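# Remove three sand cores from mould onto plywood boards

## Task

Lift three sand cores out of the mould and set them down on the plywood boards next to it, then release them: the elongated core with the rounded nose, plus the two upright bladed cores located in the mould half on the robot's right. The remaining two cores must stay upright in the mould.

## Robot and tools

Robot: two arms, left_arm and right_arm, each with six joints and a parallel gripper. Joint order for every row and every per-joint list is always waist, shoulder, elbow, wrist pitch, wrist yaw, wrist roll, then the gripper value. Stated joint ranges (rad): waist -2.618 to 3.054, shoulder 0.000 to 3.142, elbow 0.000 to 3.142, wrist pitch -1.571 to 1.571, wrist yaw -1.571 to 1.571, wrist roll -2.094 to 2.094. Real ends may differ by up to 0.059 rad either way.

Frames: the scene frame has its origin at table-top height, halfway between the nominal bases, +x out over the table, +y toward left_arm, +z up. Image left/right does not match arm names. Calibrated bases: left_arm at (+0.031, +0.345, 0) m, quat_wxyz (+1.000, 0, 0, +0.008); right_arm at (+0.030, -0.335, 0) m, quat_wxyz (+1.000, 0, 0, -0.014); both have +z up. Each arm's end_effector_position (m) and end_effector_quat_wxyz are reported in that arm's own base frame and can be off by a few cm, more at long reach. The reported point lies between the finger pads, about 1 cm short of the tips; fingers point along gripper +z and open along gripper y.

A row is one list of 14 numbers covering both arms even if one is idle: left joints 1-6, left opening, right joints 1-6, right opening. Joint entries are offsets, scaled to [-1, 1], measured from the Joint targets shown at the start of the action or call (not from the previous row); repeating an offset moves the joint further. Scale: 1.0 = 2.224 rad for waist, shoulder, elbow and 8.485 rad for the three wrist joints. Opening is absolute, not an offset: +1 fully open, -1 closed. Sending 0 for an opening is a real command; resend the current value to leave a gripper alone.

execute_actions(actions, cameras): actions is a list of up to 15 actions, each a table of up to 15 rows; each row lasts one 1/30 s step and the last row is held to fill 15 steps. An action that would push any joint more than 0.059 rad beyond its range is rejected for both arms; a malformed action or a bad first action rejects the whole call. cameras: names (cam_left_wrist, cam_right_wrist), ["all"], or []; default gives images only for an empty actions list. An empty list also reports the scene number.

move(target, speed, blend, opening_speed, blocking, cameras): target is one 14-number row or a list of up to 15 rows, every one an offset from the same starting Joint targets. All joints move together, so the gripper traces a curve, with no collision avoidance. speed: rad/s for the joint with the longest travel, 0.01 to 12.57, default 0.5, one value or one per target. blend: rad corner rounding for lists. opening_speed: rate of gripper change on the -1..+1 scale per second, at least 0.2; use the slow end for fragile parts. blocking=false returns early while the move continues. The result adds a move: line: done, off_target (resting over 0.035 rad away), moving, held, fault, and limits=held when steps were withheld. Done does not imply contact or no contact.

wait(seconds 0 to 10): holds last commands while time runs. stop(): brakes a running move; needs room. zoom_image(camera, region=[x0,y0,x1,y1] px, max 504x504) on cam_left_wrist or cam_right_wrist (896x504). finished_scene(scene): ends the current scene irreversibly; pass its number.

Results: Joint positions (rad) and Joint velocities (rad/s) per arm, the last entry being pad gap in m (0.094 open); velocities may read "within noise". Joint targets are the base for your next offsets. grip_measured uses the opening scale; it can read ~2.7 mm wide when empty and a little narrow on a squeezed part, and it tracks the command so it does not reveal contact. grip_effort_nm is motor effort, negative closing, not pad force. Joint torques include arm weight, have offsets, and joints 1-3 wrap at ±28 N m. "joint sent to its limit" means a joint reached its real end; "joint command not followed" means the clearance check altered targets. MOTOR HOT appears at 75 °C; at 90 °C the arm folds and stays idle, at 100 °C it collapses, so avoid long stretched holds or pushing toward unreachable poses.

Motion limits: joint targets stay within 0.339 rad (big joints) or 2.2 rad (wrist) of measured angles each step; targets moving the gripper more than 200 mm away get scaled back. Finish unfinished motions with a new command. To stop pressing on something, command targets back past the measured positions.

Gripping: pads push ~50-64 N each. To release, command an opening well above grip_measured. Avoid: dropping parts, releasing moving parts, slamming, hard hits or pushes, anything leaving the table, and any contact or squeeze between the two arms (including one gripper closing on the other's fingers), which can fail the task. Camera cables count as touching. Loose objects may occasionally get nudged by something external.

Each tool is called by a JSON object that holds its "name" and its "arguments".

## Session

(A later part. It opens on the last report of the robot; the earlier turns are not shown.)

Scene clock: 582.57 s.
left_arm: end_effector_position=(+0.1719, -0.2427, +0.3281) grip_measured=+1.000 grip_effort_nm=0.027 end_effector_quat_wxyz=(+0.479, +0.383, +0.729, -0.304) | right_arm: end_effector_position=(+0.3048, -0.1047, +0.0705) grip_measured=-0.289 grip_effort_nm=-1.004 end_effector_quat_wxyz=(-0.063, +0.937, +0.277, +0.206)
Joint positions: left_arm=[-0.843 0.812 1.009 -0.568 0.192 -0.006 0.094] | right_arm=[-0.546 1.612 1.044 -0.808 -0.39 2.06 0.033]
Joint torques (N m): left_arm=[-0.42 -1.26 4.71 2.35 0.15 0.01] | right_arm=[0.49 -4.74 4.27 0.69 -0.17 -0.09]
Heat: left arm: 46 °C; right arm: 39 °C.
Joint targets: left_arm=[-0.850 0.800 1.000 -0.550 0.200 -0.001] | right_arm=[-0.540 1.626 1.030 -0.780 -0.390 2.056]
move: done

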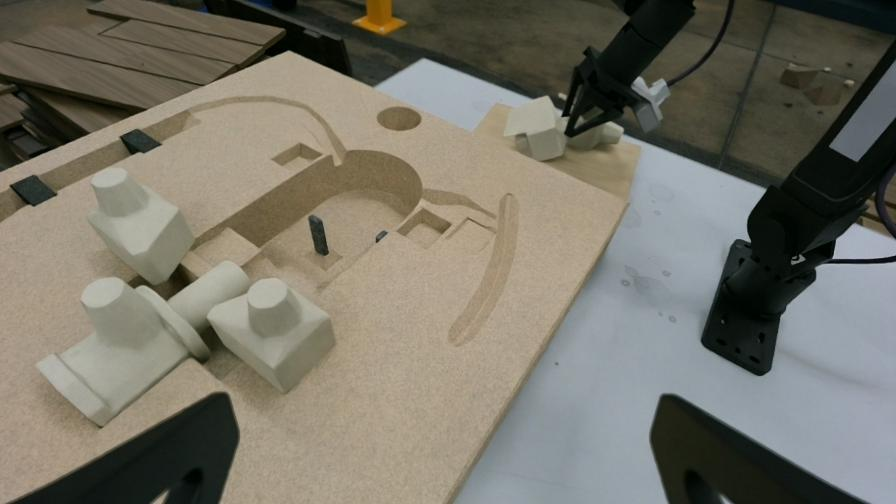

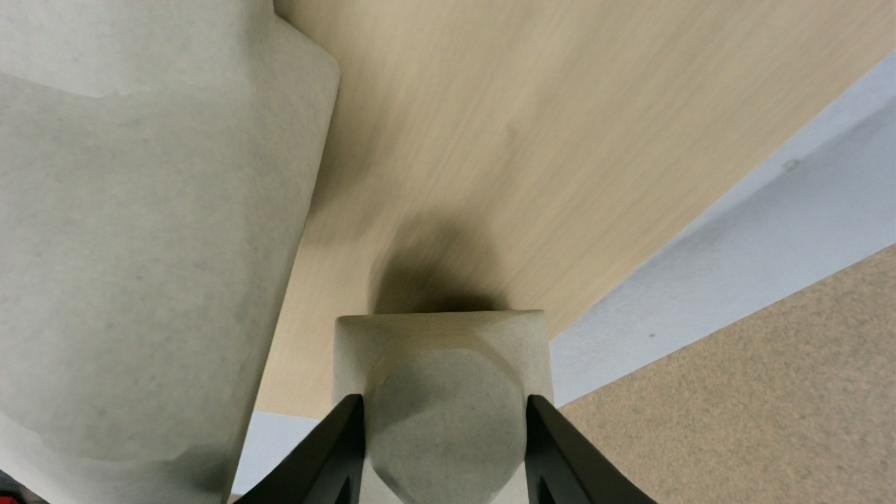

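{"name": "move", "arguments": {"target": [[0, 0, 0, 0, 0, 0, 1, 0, 0, 0, 0, 0, 0, -0.25], [0, 0, 0, 0, 0, 0, 1, 0, 0.009, -0.03, 0.0093, 0, 0, -0.25]], "cameras": ["all"], "speed": 0.1}}

{"name": "zoom_image", "arguments": {"camera": "cam_left_wrist", "region": [480, 20, 730, 220]}}

Scene clock: 587.40 s.
left_arm: end_effector_position=(+0.1719, -0.2427, +0.3281) grip_measured=+1.000 grip_effort_nm=0.027 end_effector_quat_wxyz=(+0.479, +0.383, +0.729, -0.304) | right_arm: end_effector_position=(+0.3057, -0.0970, +0.0602) grip_measured=-0.249 grip_effort_nm=-0.051 end_effector_quat_wxyz=(-0.072, +0.931, +0.281, +0.221)
Joint positions: left_arm=[-0.843 0.812 1.009 -0.568 0.192 -0.006 0.094] | right_arm=[-0.541 1.612 0.989 -0.742 -0.424 2.059 0.035]
Joint torques (N m): left_arm=[-0.43 -1.26 4.57 2.33 0.14 0] | right_arm=[0.1 -3.18 3.32 0.83 0.12 -0.08]
Heat: left arm: 46 °C; right arm: 39 °C.
Joint targets: left_arm=[-0.850 0.800 1.000 -0.550 0.200 -0.001] | right_arm=[-0.540 1.645 0.964 -0.701 -0.390 2.055]
move: off_target (right_arm); right_arm: the wrist pitch is farthest, 0.041 rad from its target

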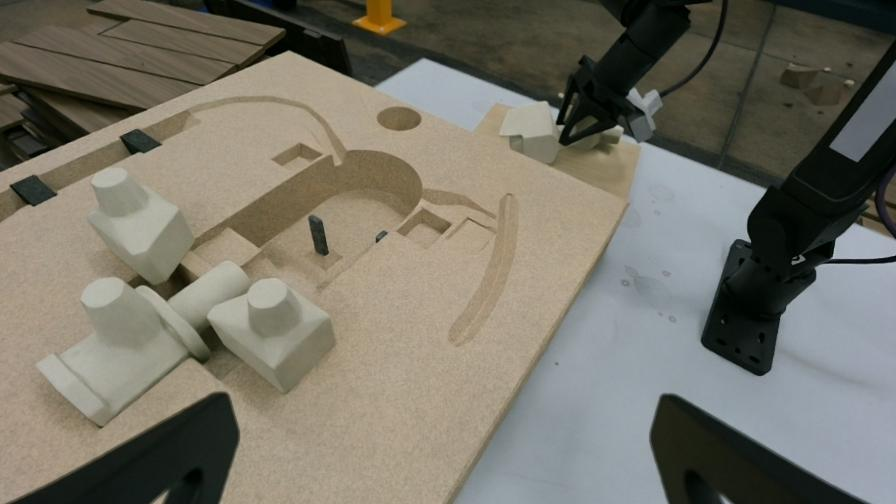

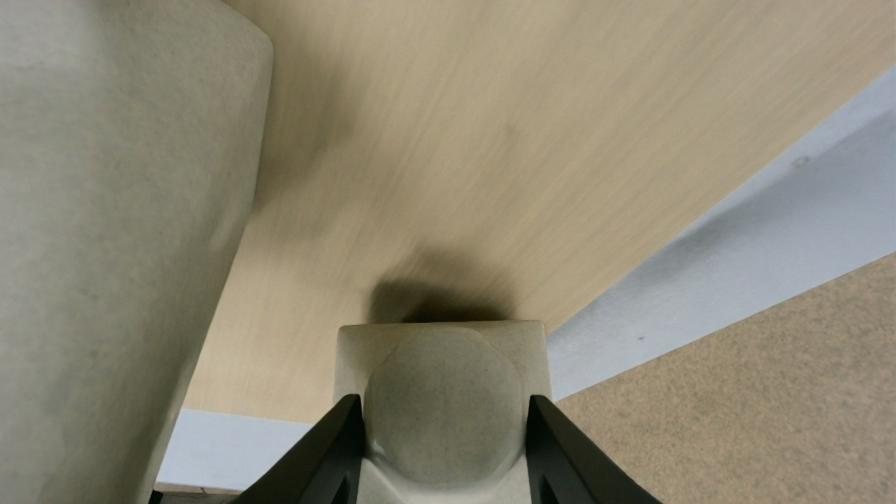

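Scaled by 2.016.

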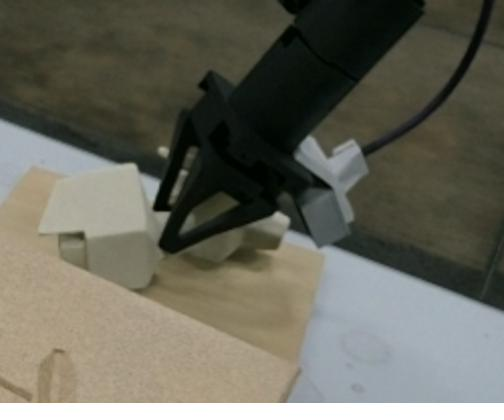

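{"name": "move", "arguments": {"target": [0, 0, 0, 0, 0, 0, 1, 0, 0.001, -0.02, 0.0063, 0, 0, -0.25], "cameras": ["all"], "speed": 0.1}}

{"name": "zoom_image", "arguments": {"camera": "cam_left_wrist", "region": [480, 50, 680, 200]}}

Scene clock: 591.63 s.
left_arm: end_effector_position=(+0.1719, -0.2427, +0.3281) grip_measured=+1.000 grip_effort_nm=0.037 end_effector_quat_wxyz=(+0.479, +0.383, +0.729, -0.304) | right_arm: end_effector_position=(+0.3041, -0.0946, +0.0472) grip_measured=-0.249 grip_effort_nm=-0.051 end_effector_quat_wxyz=(-0.071, +0.930, +0.283, +0.224)
Joint positions: left_arm=[-0.843 0.812 1.009 -0.568 0.192 -0.006 0.094] | right_arm=[-0.54 1.621 0.939 -0.68 -0.428 2.056 0.035]
Joint torques (N m): left_arm=[-0.47 -1.21 4.64 2.35 0.17 0] | right_arm=[-0.05 -3.64 3.52 0.75 0.16 -0.04]
Heat: left arm: 46 °C; right arm: 38 °C.
Joint targets: left_arm=[-0.850 0.800 1.000 -0.550 0.200 -0.001] | right_arm=[-0.540 1.648 0.919 -0.647 -0.390 2.056]
move: off_target (right_arm); right_arm: the wrist yaw is farthest, 0.038 rad from its target

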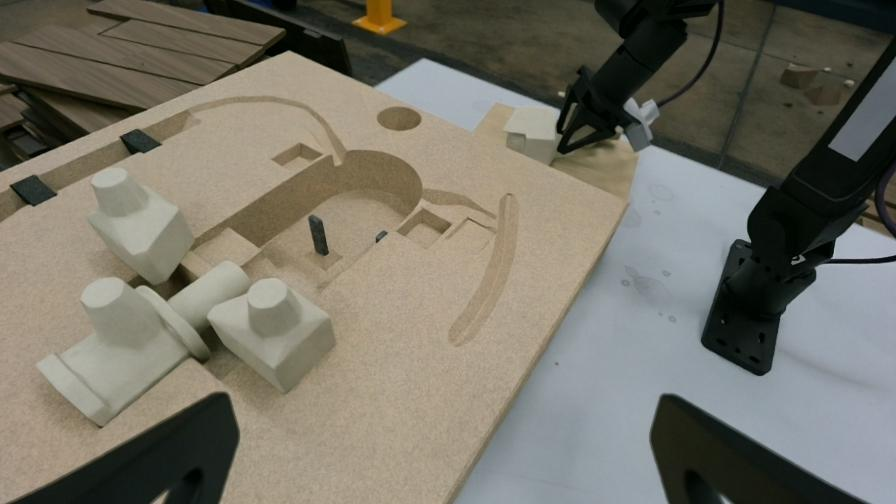

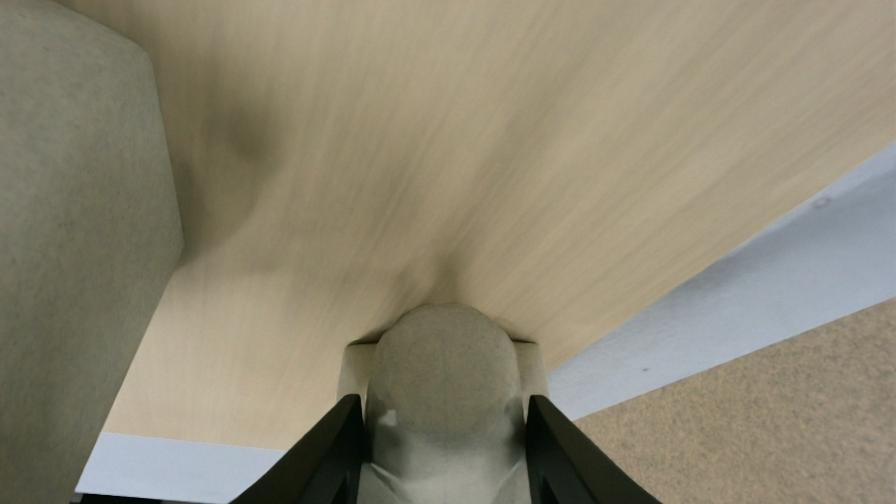

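Scaled by 2.520.

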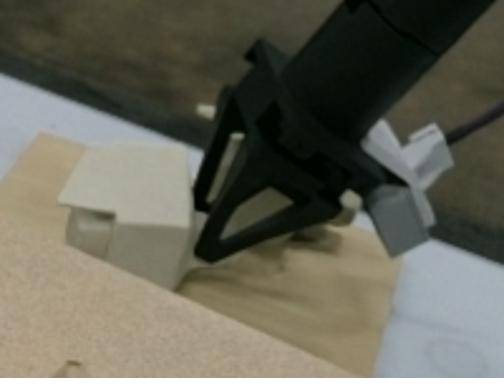

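{"name": "move", "arguments": {"target": [0, 0, 0, 0, 0, 0, 1, 0, -0.004, 0.006, -0.002, 0, 0, -0.05], "cameras": ["all"], "speed": 0.1, "opening_speed": 0.2}}

{"name": "zoom_image", "arguments": {"camera": "cam_left_wrist", "region": [480, 50, 680, 200]}}

Scene clock: 595.87 s.
left_arm: end_effector_position=(+0.1719, -0.2427, +0.3281) grip_measured=+1.000 grip_effort_nm=0.032 end_effector_quat_wxyz=(+0.479, +0.383, +0.729, -0.304) | right_arm: end_effector_position=(+0.3007, -0.0974, +0.0416) grip_measured=-0.053 grip_effort_nm=0.193 end_effector_quat_wxyz=(-0.067, +0.934, +0.282, +0.211)
Joint positions: left_arm=[-0.843 0.812 1.009 -0.568 0.192 -0.006 0.094] | right_arm=[-0.539 1.63 0.935 -0.678 -0.402 2.056 0.044]
Joint torques (N m): left_arm=[-0.54 -1.29 4.64 2.33 0.15 0.04] | right_arm=[-0.08 -5.07 4.79 0.56 -0.08 -0.05]
Heat: left arm: 46 °C; right arm: 37 °C.
Joint targets: left_arm=[-0.850 0.800 1.000 -0.550 0.200 -0.001] | right_arm=[-0.540 1.639 0.932 -0.664 -0.390 2.056]
move: done

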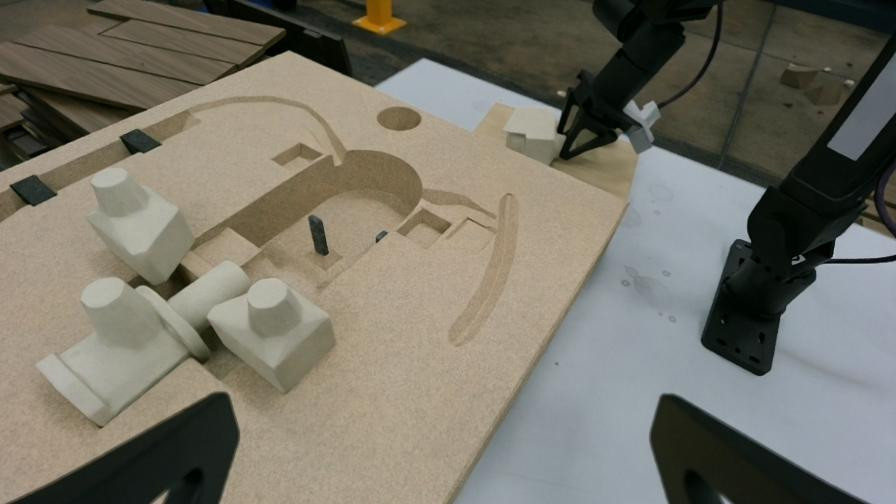

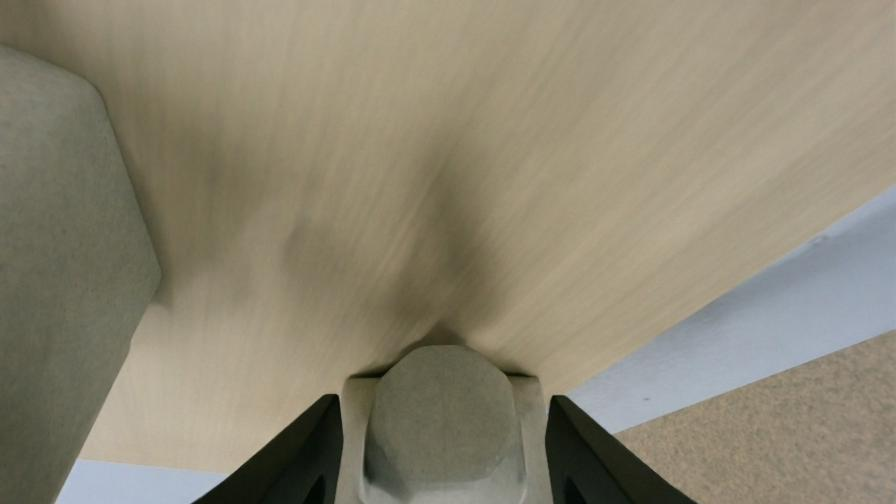

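Scaled by 2.520.

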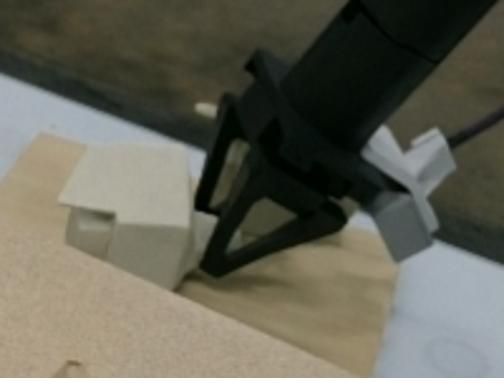

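{"name": "move", "arguments": {"target": [0, 0, 0, 0, 0, 0, 1, 0, -0.0432, 0.1772, -0.0578, 0, 0, -0.05], "cameras": ["all"], "speed": 0.3}}

{"name": "zoom_image", "arguments": {"camera": "cam_left_wrist", "region": [480, 50, 680, 200]}}

Scene clock: 602.73 s.
left_arm: end_effector_position=(+0.1719, -0.2427, +0.3281) grip_measured=+1.000 grip_effort_nm=0.032 end_effector_quat_wxyz=(+0.479, +0.383, +0.729, -0.304) | right_arm: end_effector_position=(+0.3033, -0.1006, +0.1450) grip_measured=-0.053 grip_effort_nm=0.178 end_effector_quat_wxyz=(-0.072, +0.936, +0.280, +0.201)
Joint positions: left_arm=[-0.843 0.812 1.009 -0.568 0.192 -0.006 0.094] | right_arm=[-0.539 1.567 1.301 -1.13 -0.394 2.056 0.044]
Joint torques (N m): left_arm=[-0.46 -1.14 4.62 2.36 0.18 0.02] | right_arm=[-0.09 -7.56 7.42 0.15 -0.15 -0.04]
Heat: left arm: 47 °C; right arm: 38 °C.
Joint targets: left_arm=[-0.850 0.800 1.000 -0.550 0.200 -0.001] | right_arm=[-0.540 1.543 1.327 -1.155 -0.390 2.056]
move: done

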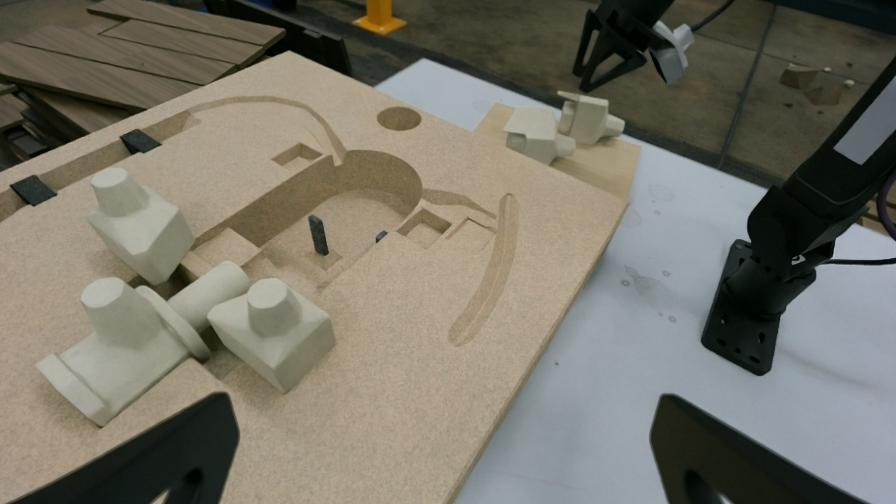

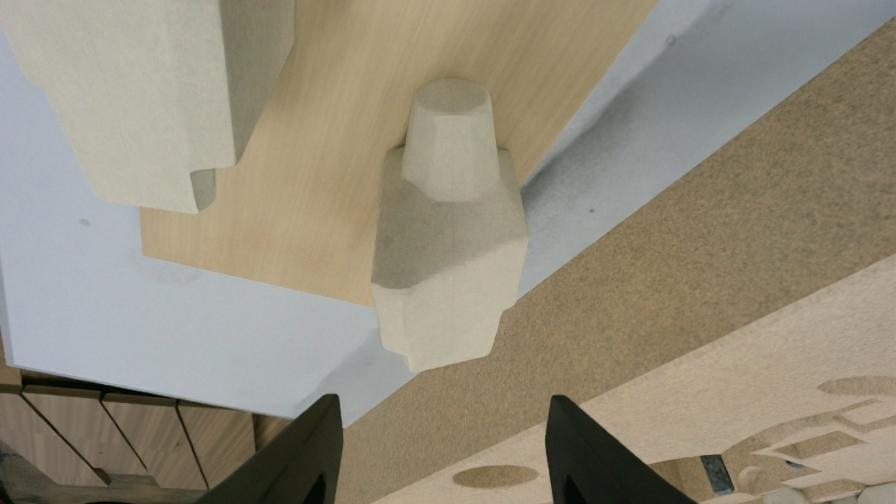

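Scaled by 2.520.

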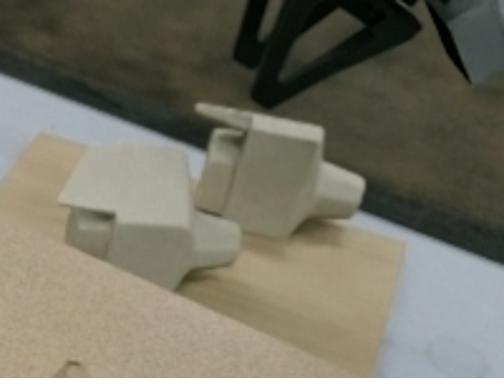

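{"name": "move", "arguments": {"target": [0.0845, 0.5727, 0.589, -0.0973, -0.0534, -0.0627, 0.4, 0, 0, 0, 0, 0, 0, -0.05], "cameras": ["all"], "speed": 0.6}}

{"name": "zoom_image", "arguments": {"camera": "cam_left_wrist", "region": [200, 0, 700, 400]}}

Scene clock: 623.87 s.
left_arm: end_effector_position=(+0.3959, -0.2577, +0.2428) grip_measured=+0.402 grip_effort_nm=-0.076 end_effector_quat_wxyz=(+0.238, +0.045, +0.970, -0.023) | right_arm: end_effector_position=(+0.3029, -0.1004, +0.1449) grip_measured=-0.053 grip_effort_nm=0.178 end_effector_quat_wxyz=(-0.072, +0.936, +0.280, +0.200)
Joint positions: left_arm=[-0.667 2.061 2.286 -1.369 -0.236 -0.524 0.066] | right_arm=[-0.539 1.567 1.301 -1.132 -0.394 2.056 0.044]
Joint torques (N m): left_arm=[0.46 -8.53 6.65 1.16 -0.33 -0.16] | right_arm=[-0.09 -7.6 7.43 0.18 -0.17 -0.04]
Heat: left arm: 46 °C; right arm: 41 °C.
Joint targets: left_arm=[-0.662 2.073 2.310 -1.376 -0.253 -0.532] | right_arm=[-0.540 1.543 1.327 -1.155 -0.390 2.056]
move: done

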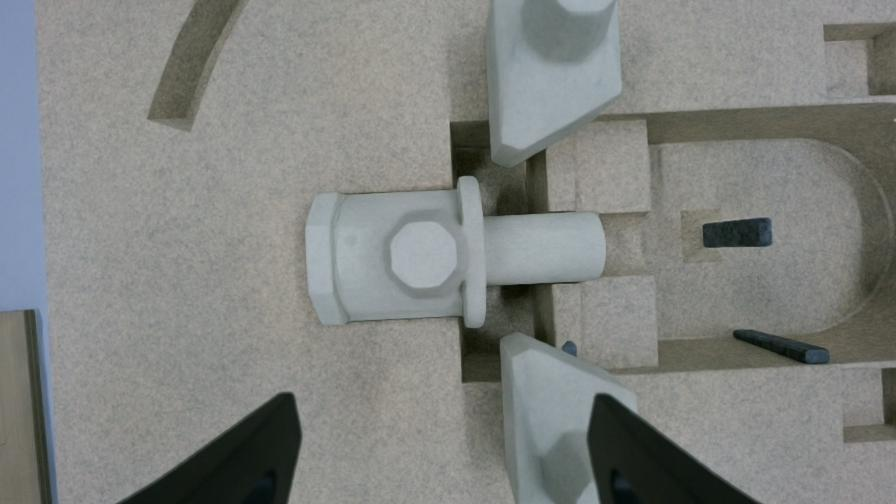

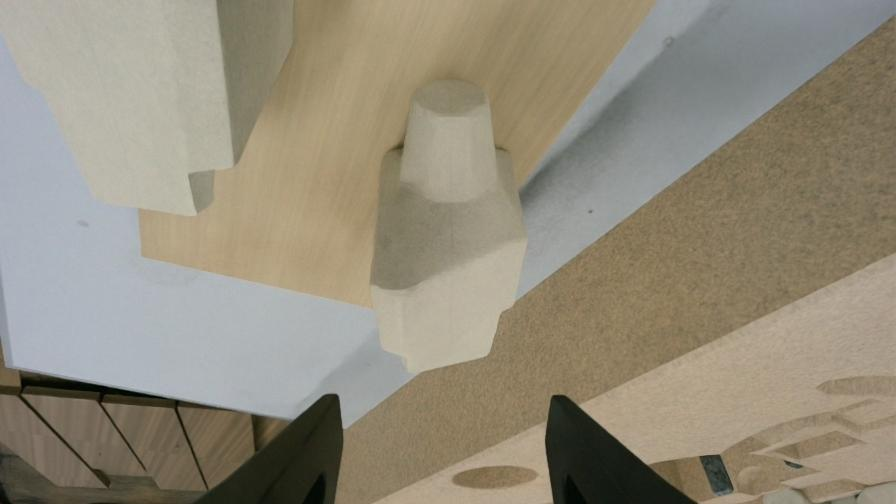

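Scaled by 1.008.

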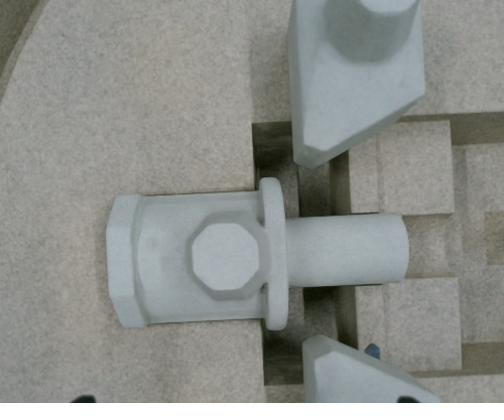

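{"name": "execute_actions", "arguments": {"actions": []}}

Scene clock: 650.43 s.
left_arm: end_effector_position=(+0.3958, -0.2574, +0.2427) grip_measured=+0.402 grip_effort_nm=-0.076 end_effector_quat_wxyz=(+0.238, +0.044, +0.970, -0.022) | right_arm: end_effector_position=(+0.3028, -0.1003, +0.1449) grip_measured=-0.053 grip_effort_nm=0.178 end_effector_quat_wxyz=(-0.072, +0.936, +0.280, +0.200)
Joint positions: left_arm=[-0.667 2.061 2.286 -1.37 -0.236 -0.524 0.066] | right_arm=[-0.539 1.567 1.301 -1.132 -0.394 2.056 0.044]
Joint velocities: within noise
Joint torques (N m): left_arm=[0.47 -8.61 6.69 1.16 -0.31 -0.16] | right_arm=[-0.08 -7.57 7.43 0.18 -0.16 -0.04]
Heat: left arm: 43 °C; right arm: 42 °C.
Joint targets: left_arm=[-0.662 2.073 2.310 -1.376 -0.253 -0.533] | right_arm=[-0.540 1.543 1.327 -1.155 -0.390 2.055]
Tool commands: left_gripper/opening=+0.4 right_gripper/opening=-0.05

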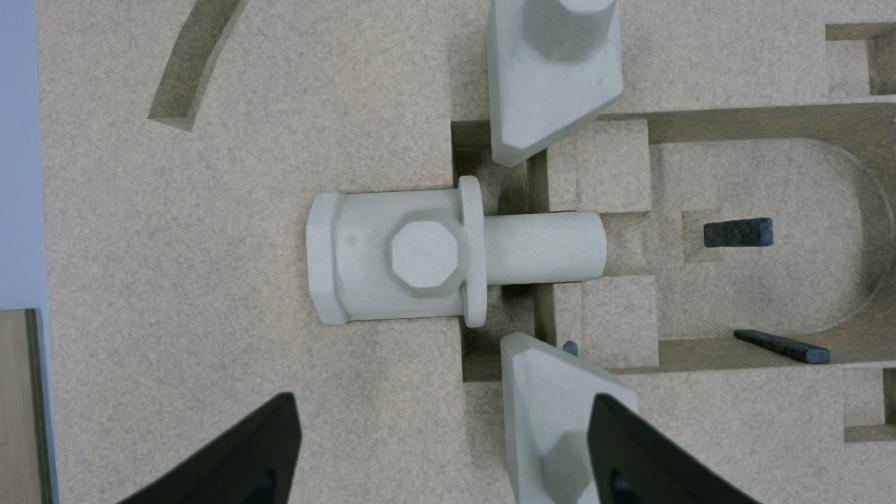

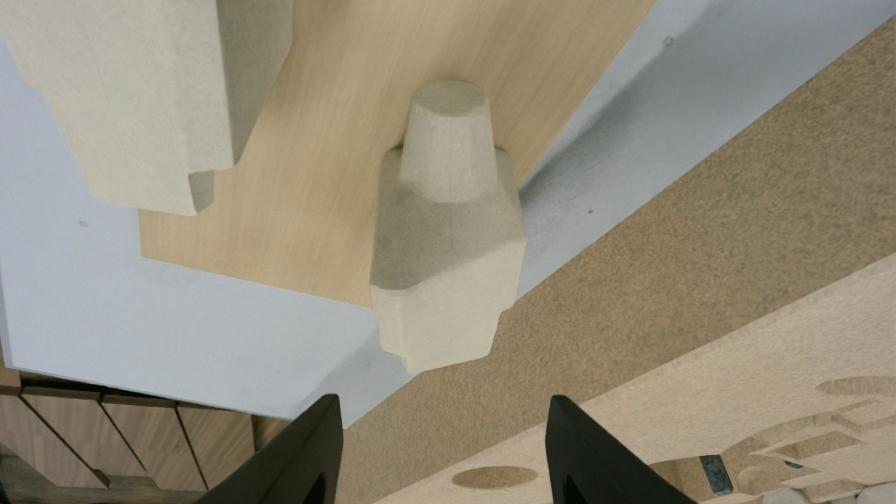

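{"name": "move", "arguments": {"target": [0.0261, 0.0103, -0.1335, 0.0357, 0.0027, 0.0065, 0.4, 0, 0, 0, 0, 0, 0, -0.05], "speed": 0.2, "cameras": ["cam_left_wrist"]}}

Scene clock: 662.00 s.
left_arm: end_effector_position=(+0.4307, -0.2512, +0.1736) grip_measured=+0.402 grip_effort_nm=-0.085 end_effector_quat_wxyz=(+0.238, +0.038, +0.970, -0.014) | right_arm: end_effector_position=(+0.3027, -0.1004, +0.1449) grip_measured=-0.053 grip_effort_nm=0.173 end_effector_quat_wxyz=(-0.072, +0.936, +0.280, +0.199)
Joint positions: left_arm=[-0.611 2.077 2.02 -1.087 -0.229 -0.482 0.066] | right_arm=[-0.539 1.567 1.301 -1.133 -0.393 2.056 0.044]
Joint torques (N m): left_arm=[0.55 -8.61 4.49 1.42 -0.14 0.01] | right_arm=[-0.09 -7.6 7.42 0.18 -0.16 -0.04]
Heat: left arm: 42 °C; right arm: 42 °C.
Joint targets: left_arm=[-0.604 2.096 2.013 -1.073 -0.230 -0.477] | right_arm=[-0.540 1.543 1.327 -1.155 -0.390 2.056]
move: done
Images, in order (width x height): cam_left_wrist 896x504.

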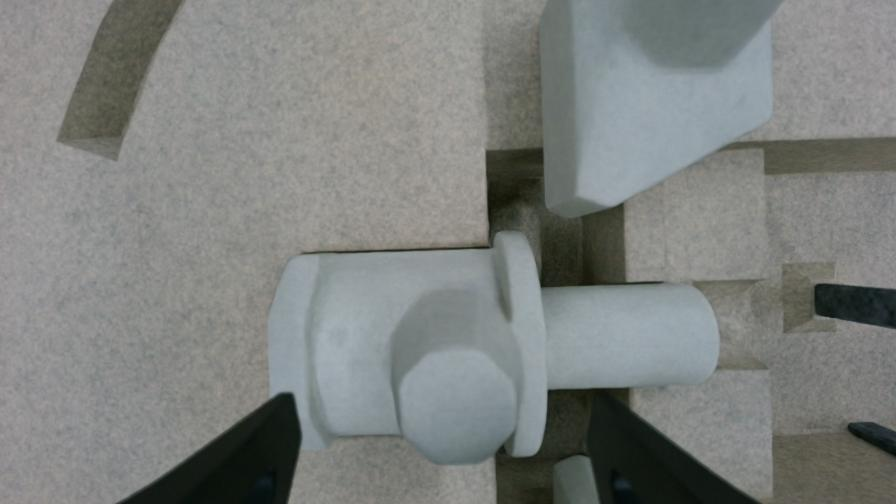

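{"name": "move", "arguments": {"target": [0.0013, 0.0108, -0.0083, 0.005, 0.0, 0.0, 0.2, 0, 0, 0, 0, 0, 0, -0.05], "speed": 0.1, "cameras": ["cam_left_wrist"]}}

{"name": "move", "arguments": {"target": [0, 0, 0, 0, 0, 0, -0.6, 0, 0, 0, 0, 0, 0, -0.05], "opening_speed": 0.5, "cameras": ["cam_left_wrist"]}}

Scene clock: 674.73 s.
left_arm: end_effector_position=(+0.4365, -0.2553, +0.1604) grip_measured=+0.202 grip_effort_nm=-0.076 end_effector_quat_wxyz=(+0.238, +0.039, +0.970, -0.015) | right_arm: end_effector_position=(+0.3027, -0.1004, +0.1449) grip_measured=-0.053 grip_effort_nm=0.178 end_effector_quat_wxyz=(-0.072, +0.936, +0.280, +0.199)
Joint positions: left_arm=[-0.611 2.1 2.002 -1.045 -0.228 -0.482 0.056] | right_arm=[-0.539 1.567 1.301 -1.133 -0.393 2.056 0.044]
Joint torques (N m): left_arm=[0.79 -8.68 4.55 1.4 -0.13 -0.03] | right_arm=[-0.1 -7.57 7.42 0.18 -0.16 -0.04]
Heat: left arm: 41 °C; right arm: 42 °C.
Joint targets: left_arm=[-0.601 2.120 1.995 -1.030 -0.230 -0.478] | right_arm=[-0.540 1.543 1.327 -1.155 -0.390 2.055]
move: done
Images, in order (width x height): cam_left_wrist 896x504.

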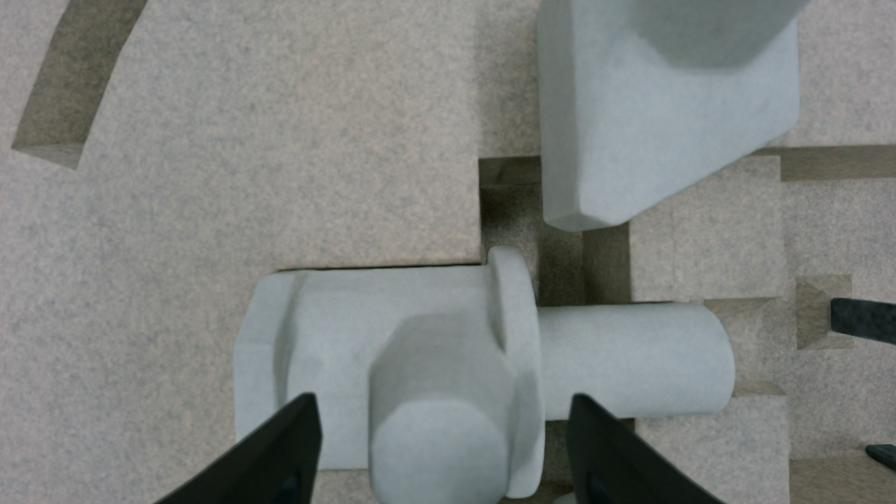

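Scene clock: 676.53 s.
left_arm: end_effector_position=(+0.4369, -0.2548, +0.1604) grip_measured=-0.343 grip_effort_nm=-0.999 end_effector_quat_wxyz=(+0.238, +0.038, +0.970, -0.015) | right_arm: end_effector_position=(+0.3027, -0.1004, +0.1449) grip_measured=-0.053 grip_effort_nm=0.173 end_effector_quat_wxyz=(-0.072, +0.936, +0.280, +0.199)
Joint positions: left_arm=[-0.609 2.1 2.002 -1.044 -0.227 -0.481 0.031] | right_arm=[-0.539 1.567 1.301 -1.133 -0.393 2.056 0.044]
Joint torques (N m): left_arm=[0.64 -8.77 4.49 1.38 -0.17 -0.02] | right_arm=[-0.1 -7.6 7.42 0.18 -0.15 -0.05]
Heat: left arm: 41 °C; right arm: 42 °C.
Joint targets: left_arm=[-0.601 2.120 1.995 -1.030 -0.230 -0.477] | right_arm=[-0.540 1.543 1.327 -1.155 -0.390 2.056]
move: done
Images, in order (width x height): cam_left_wrist 896x504.

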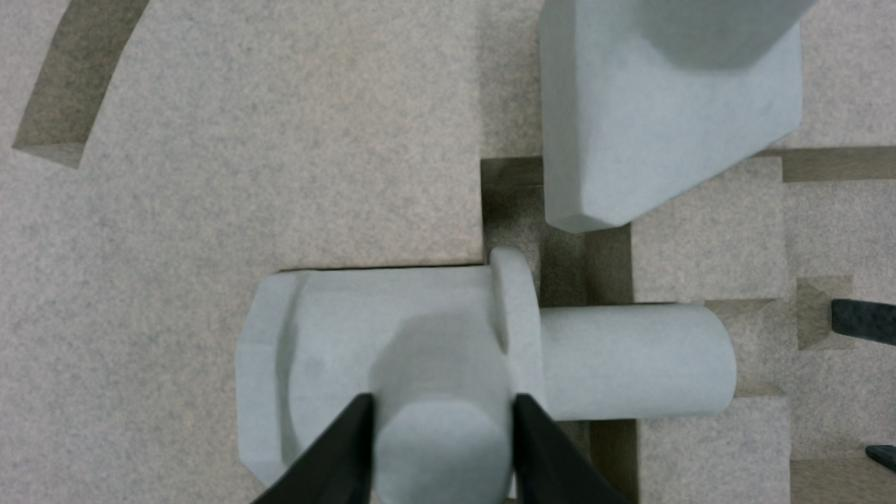

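{"name": "move", "arguments": {"target": [0, 0.0454, 0.2050, -0.0390, 0, 0, -0.6, 0, 0, 0, 0, 0, 0, -0.05], "speed": 0.2, "cameras": ["cam_left_wrist"]}}

Scene clock: 697.73 s.
left_arm: end_effector_position=(+0.4307, -0.2519, +0.1994) grip_measured=-0.343 grip_effort_nm=-1.004 end_effector_quat_wxyz=(+0.204, +0.042, +0.978, -0.003) | right_arm: end_effector_position=(+0.3027, -0.1004, +0.1449) grip_measured=-0.053 grip_effort_nm=0.173 end_effector_quat_wxyz=(-0.072, +0.936, +0.280, +0.199)
Joint positions: left_arm=[-0.606 2.229 2.401 -1.388 -0.21 -0.482 0.031] | right_arm=[-0.539 1.567 1.301 -1.133 -0.393 2.056 0.044]
Joint torques (N m): left_arm=[0.34 -11.04 8.79 1.38 -0.34 0.01] | right_arm=[-0.08 -7.57 7.43 0.19 -0.16 -0.04]
Heat: left arm: 40 °C; right arm: 42 °C.
Joint targets: left_arm=[-0.601 2.221 2.451 -1.361 -0.230 -0.477] | right_arm=[-0.540 1.543 1.327 -1.155 -0.390 2.056]
move: off_target (left_arm); left_arm: the elbow is farthest, 0.050 rad from its target
Images, in order (width x height): cam_left_wrist 896x504.

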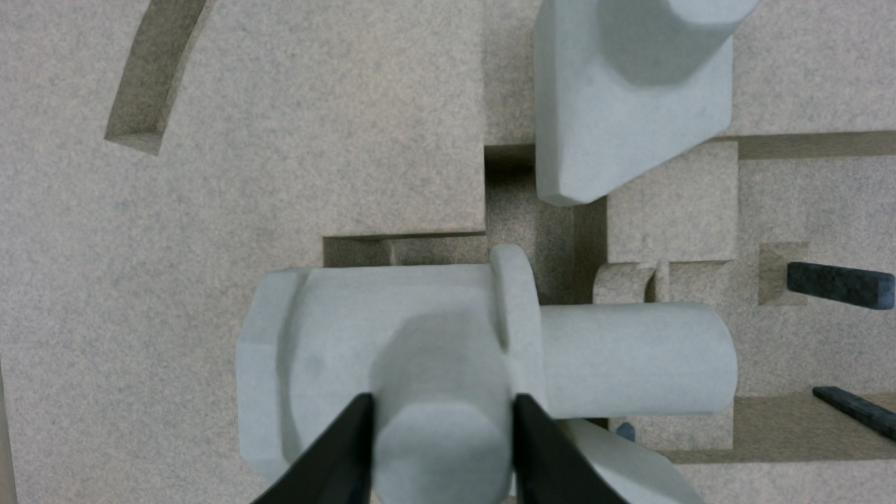

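{"name": "move", "arguments": {"target": [[0,-0.0103,0.009,0.0032,0,0,-0.6,0,0,0,0,0,0,-0.05],[0.0558,-0.0787,-0.0904,0.0126,0.0058,0.0130,-0.6,0,0,0,0,0,0,-0.05],[0.1281,-0.1443,-0.0980,0.0001,0.0141,0.0303,-0.6,0,0,0,0,0,0,-0.05]], "speed": 0.2, "blend": [0.03, 0.05, 0], "cameras": ["cam_left_wrist"]}}

Scene clock: 714.17 s.
left_arm: end_effector_position=(+0.4280, -0.1226, +0.2501) grip_measured=-0.343 grip_effort_nm=-1.004 end_effector_quat_wxyz=(+0.205, +0.037, +0.978, -0.005) | right_arm: end_effector_position=(+0.3027, -0.1004, +0.1449) grip_measured=-0.053 grip_effort_nm=0.178 end_effector_quat_wxyz=(-0.072, +0.936, +0.280, +0.199)
Joint positions: left_arm=[-0.323 1.979 2.221 -1.412 -0.104 -0.227 0.031] | right_arm=[-0.539 1.567 1.301 -1.133 -0.393 2.056 0.044]
Joint torques (N m): left_arm=[0.51 -14.65 5.45 1.75 -0.11 0.02] | right_arm=[-0.08 -7.57 7.43 0.19 -0.16 -0.04]
Heat: left arm: 44 °C; right arm: 42 °C.
Joint targets: left_arm=[-0.316 1.900 2.233 -1.361 -0.111 -0.220] | right_arm=[-0.540 1.543 1.327 -1.155 -0.390 2.055]
move: off_target (left_arm); blend cut to 0.0136 rad at target 1; left_arm: the shoulder is farthest, 0.079 rad from its target
Images, in order (width x height): cam_left_wrist 896x504.

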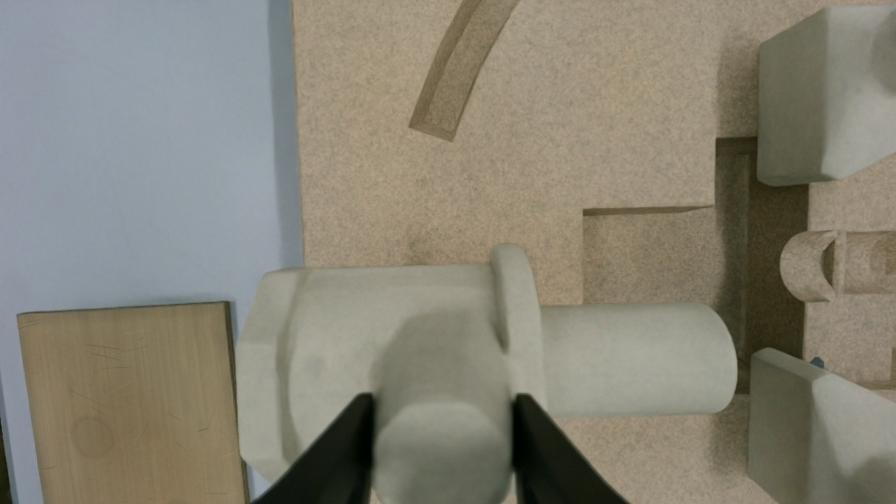

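{"name": "move", "arguments": {"target": [0.1944, -0.1214, -0.2365, -0.0215, -0.0420, -0.1438, -0.6, 0, 0, 0, 0, 0, 0, -0.05], "speed": 0.35, "cameras": ["cam_left_wrist"]}}

Scene clock: 730.70 s.
left_arm: end_effector_position=(+0.2970, +0.1031, +0.2073) grip_measured=-0.344 grip_effort_nm=-1.004 end_effector_quat_wxyz=(-0.136, +0.685, -0.701, -0.143) | right_arm: end_effector_position=(+0.3027, -0.1004, +0.1449) grip_measured=-0.053 grip_effort_nm=0.178 end_effector_quat_wxyz=(-0.072, +0.936, +0.280, +0.199)
Joint positions: left_arm=[0.111 1.694 1.698 -1.534 -0.396 -1.429 0.031] | right_arm=[-0.539 1.567 1.301 -1.133 -0.393 2.056 0.044]
Joint torques (N m): left_arm=[0.38 -11.17 5.09 0.42 -1.05 -0.2] | right_arm=[-0.09 -7.56 7.45 0.19 -0.15 -0.04]
Heat: left arm: 43 °C; right arm: 42 °C.
Joint targets: left_arm=[0.116 1.630 1.707 -1.543 -0.467 -1.440] | right_arm=[-0.540 1.543 1.327 -1.155 -0.390 2.056]
move: off_target (left_arm); left_arm: the wrist yaw is farthest, 0.072 rad from its target
Images, in order (width x height): cam_left_wrist 896x504.

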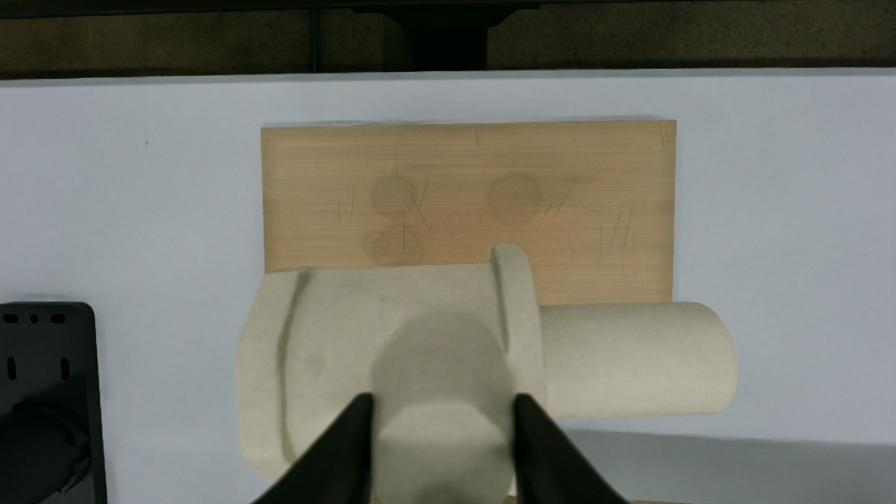

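{"name": "move", "arguments": {"target": [0.0335, -0.0031, -0.1277, 0.0375, -0.0065, 0.0098, -0.6, 0.7824, -0.2891, -0.0121, 0.0819, 0.046, -0.2423, -0.05], "speed": 0.6, "cameras": ["all"]}}

Scene clock: 751.43 s.
left_arm: end_effector_position=(+0.2985, +0.1334, +0.1402) grip_measured=-0.344 grip_effort_nm=-0.999 end_effector_quat_wxyz=(-0.146, +0.685, -0.695, -0.165) | right_arm: end_effector_position=(+0.1116, +0.2867, +0.4538) grip_measured=-0.053 grip_effort_nm=0.168 end_effector_quat_wxyz=(+0.555, -0.414, +0.611, +0.383)
Joint positions: left_arm=[0.183 1.692 1.414 -1.232 -0.44 -1.36 0.031] | right_arm=[1.193 0.906 1.301 -0.486 -0.005 0.008 0.045]
Joint torques (N m): left_arm=[0.59 -11.71 5.27 0.64 -1.21 -0.02] | right_arm=[0.62 -0.98 5.3 1.8 0.02 -0.11]
Heat: left arm: 40 °C; right arm: 41 °C.
Joint targets: left_arm=[0.191 1.623 1.423 -1.225 -0.522 -1.357] | right_arm=[1.200 0.900 1.300 -0.460 0.000 0.000]
move: off_target (left_arm); left_arm: the wrist yaw is farthest, 0.082 rad from its target

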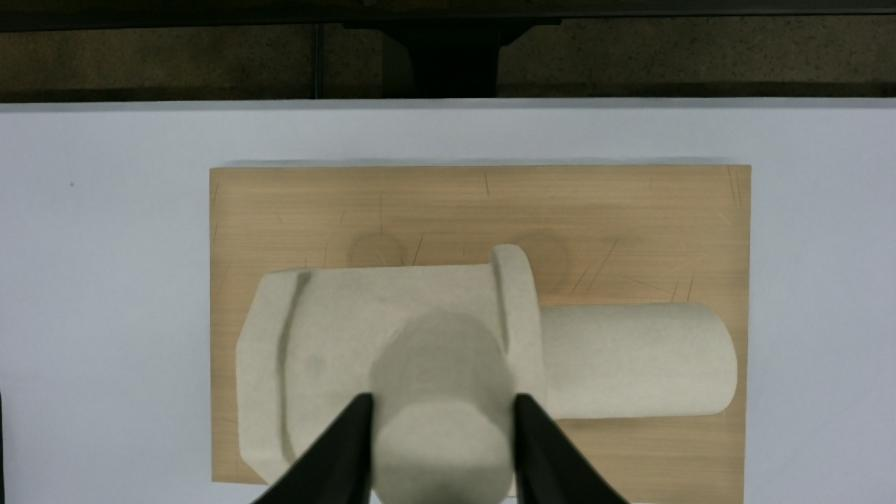

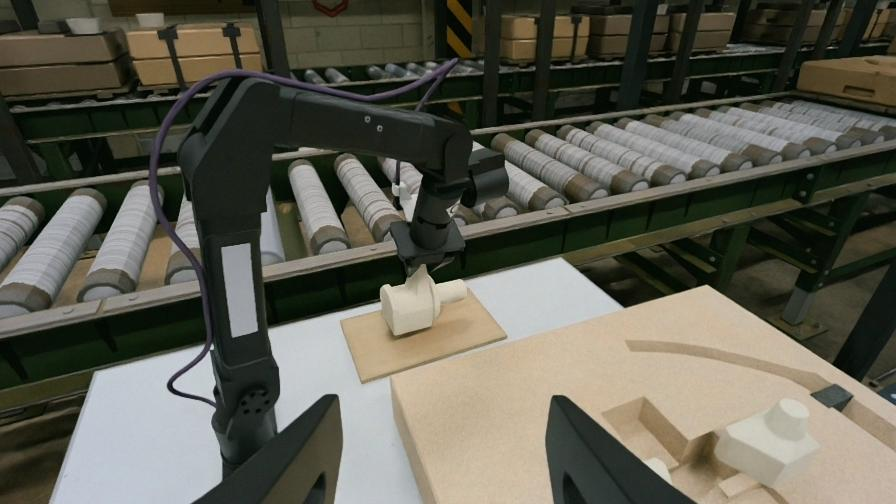

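{"name": "zoom_image", "arguments": {"camera": "cam_right_wrist", "region": [320, 220, 530, 400]}}

Scaled by 2.400.

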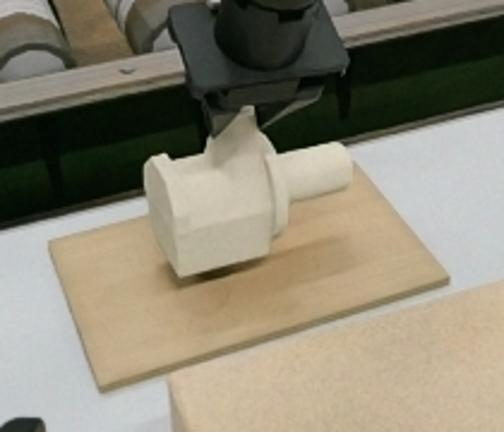

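{"name": "move", "arguments": {"target": [0, 0.001, -0.0205, 0.0056, 0, 0, -0.6, 0,0,0,0,0,0, -0.05], "speed": 0.08}}

{"name": "move", "arguments": {"target": [0, 0.0005, -0.0103, 0.0028, 0, 0, -0.6, 0,0,0,0,0,0, -0.05], "speed": 0.05, "cameras": ["all"]}}

Scene clock: 760.37 s.
left_arm: end_effector_position=(+0.2980, +0.1333, +0.1298) grip_measured=-0.344 grip_effort_nm=-0.994 end_effector_quat_wxyz=(-0.148, +0.685, -0.694, -0.164) | right_arm: end_effector_position=(+0.1117, +0.2866, +0.4540) grip_measured=-0.053 grip_effort_nm=0.164 end_effector_quat_wxyz=(+0.556, -0.414, +0.611, +0.382)
Joint positions: left_arm=[0.183 1.688 1.368 -1.186 -0.44 -1.36 0.031] | right_arm=[1.193 0.906 1.301 -0.485 -0.004 0.007 0.045]
Joint torques (N m): left_arm=[0.62 -11.26 5.35 0.65 -1.18 -0.03] | right_arm=[0.64 -0.96 5.27 1.79 0.02 -0.12]
Heat: left arm: 39 °C; right arm: 38 °C.
Joint targets: left_arm=[0.191 1.626 1.377 -1.177 -0.522 -1.357] | right_arm=[1.200 0.900 1.300 -0.460 0.000 0.000]
move: off_target (left_arm); left_arm: the wrist yaw is farthest, 0.082 rad from its target

Scene clock: 761.30 s.
left_arm: end_effector_position=(+0.2976, +0.1333, +0.1242) grip_measured=-0.344 grip_effort_nm=-0.999 end_effector_quat_wxyz=(-0.148, +0.685, -0.694, -0.164) | right_arm: end_effector_position=(+0.1117, +0.2866, +0.4540) grip_measured=-0.053 grip_effort_nm=0.164 end_effector_quat_wxyz=(+0.556, -0.414, +0.611, +0.382)
Joint positions: left_arm=[0.183 1.688 1.346 -1.163 -0.441 -1.36 0.031] | right_arm=[1.193 0.906 1.301 -0.485 -0.004 0.007 0.045]
Joint torques (N m): left_arm=[0.68 -11.15 5.23 0.66 -1.19 -0.04] | right_arm=[0.61 -0.98 5.3 1.78 0.03 -0.12]
Heat: left arm: 39 °C; right arm: 38 °C.
Joint targets: left_arm=[0.191 1.627 1.354 -1.153 -0.522 -1.357] | right_arm=[1.200 0.900 1.300 -0.460 0.000 0.000]
move: off_target (left_arm); left_arm: the wrist yaw is farthest, 0.081 rad from its target

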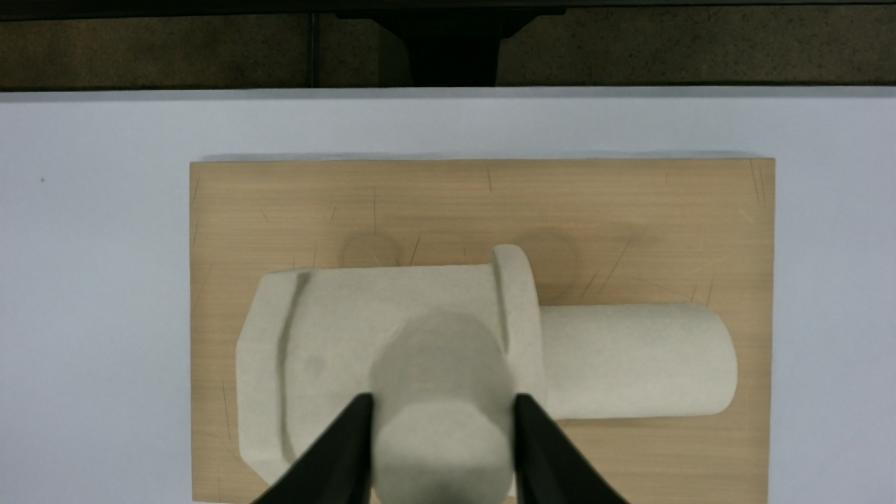

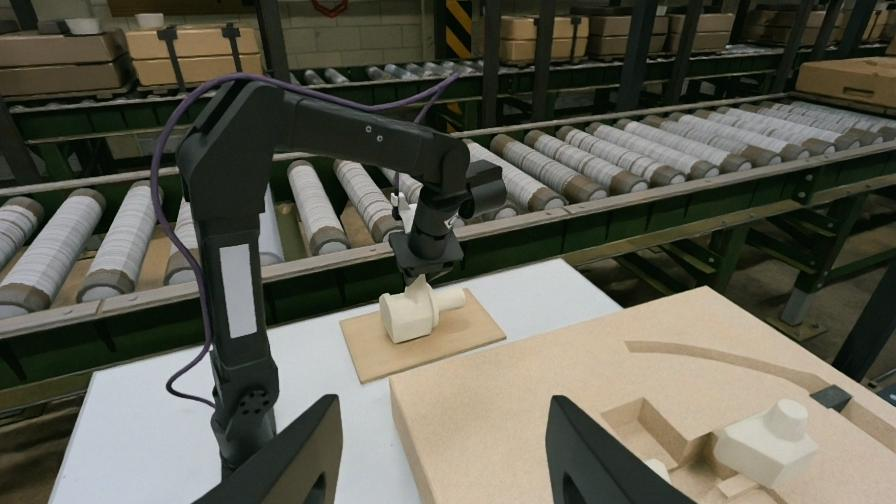

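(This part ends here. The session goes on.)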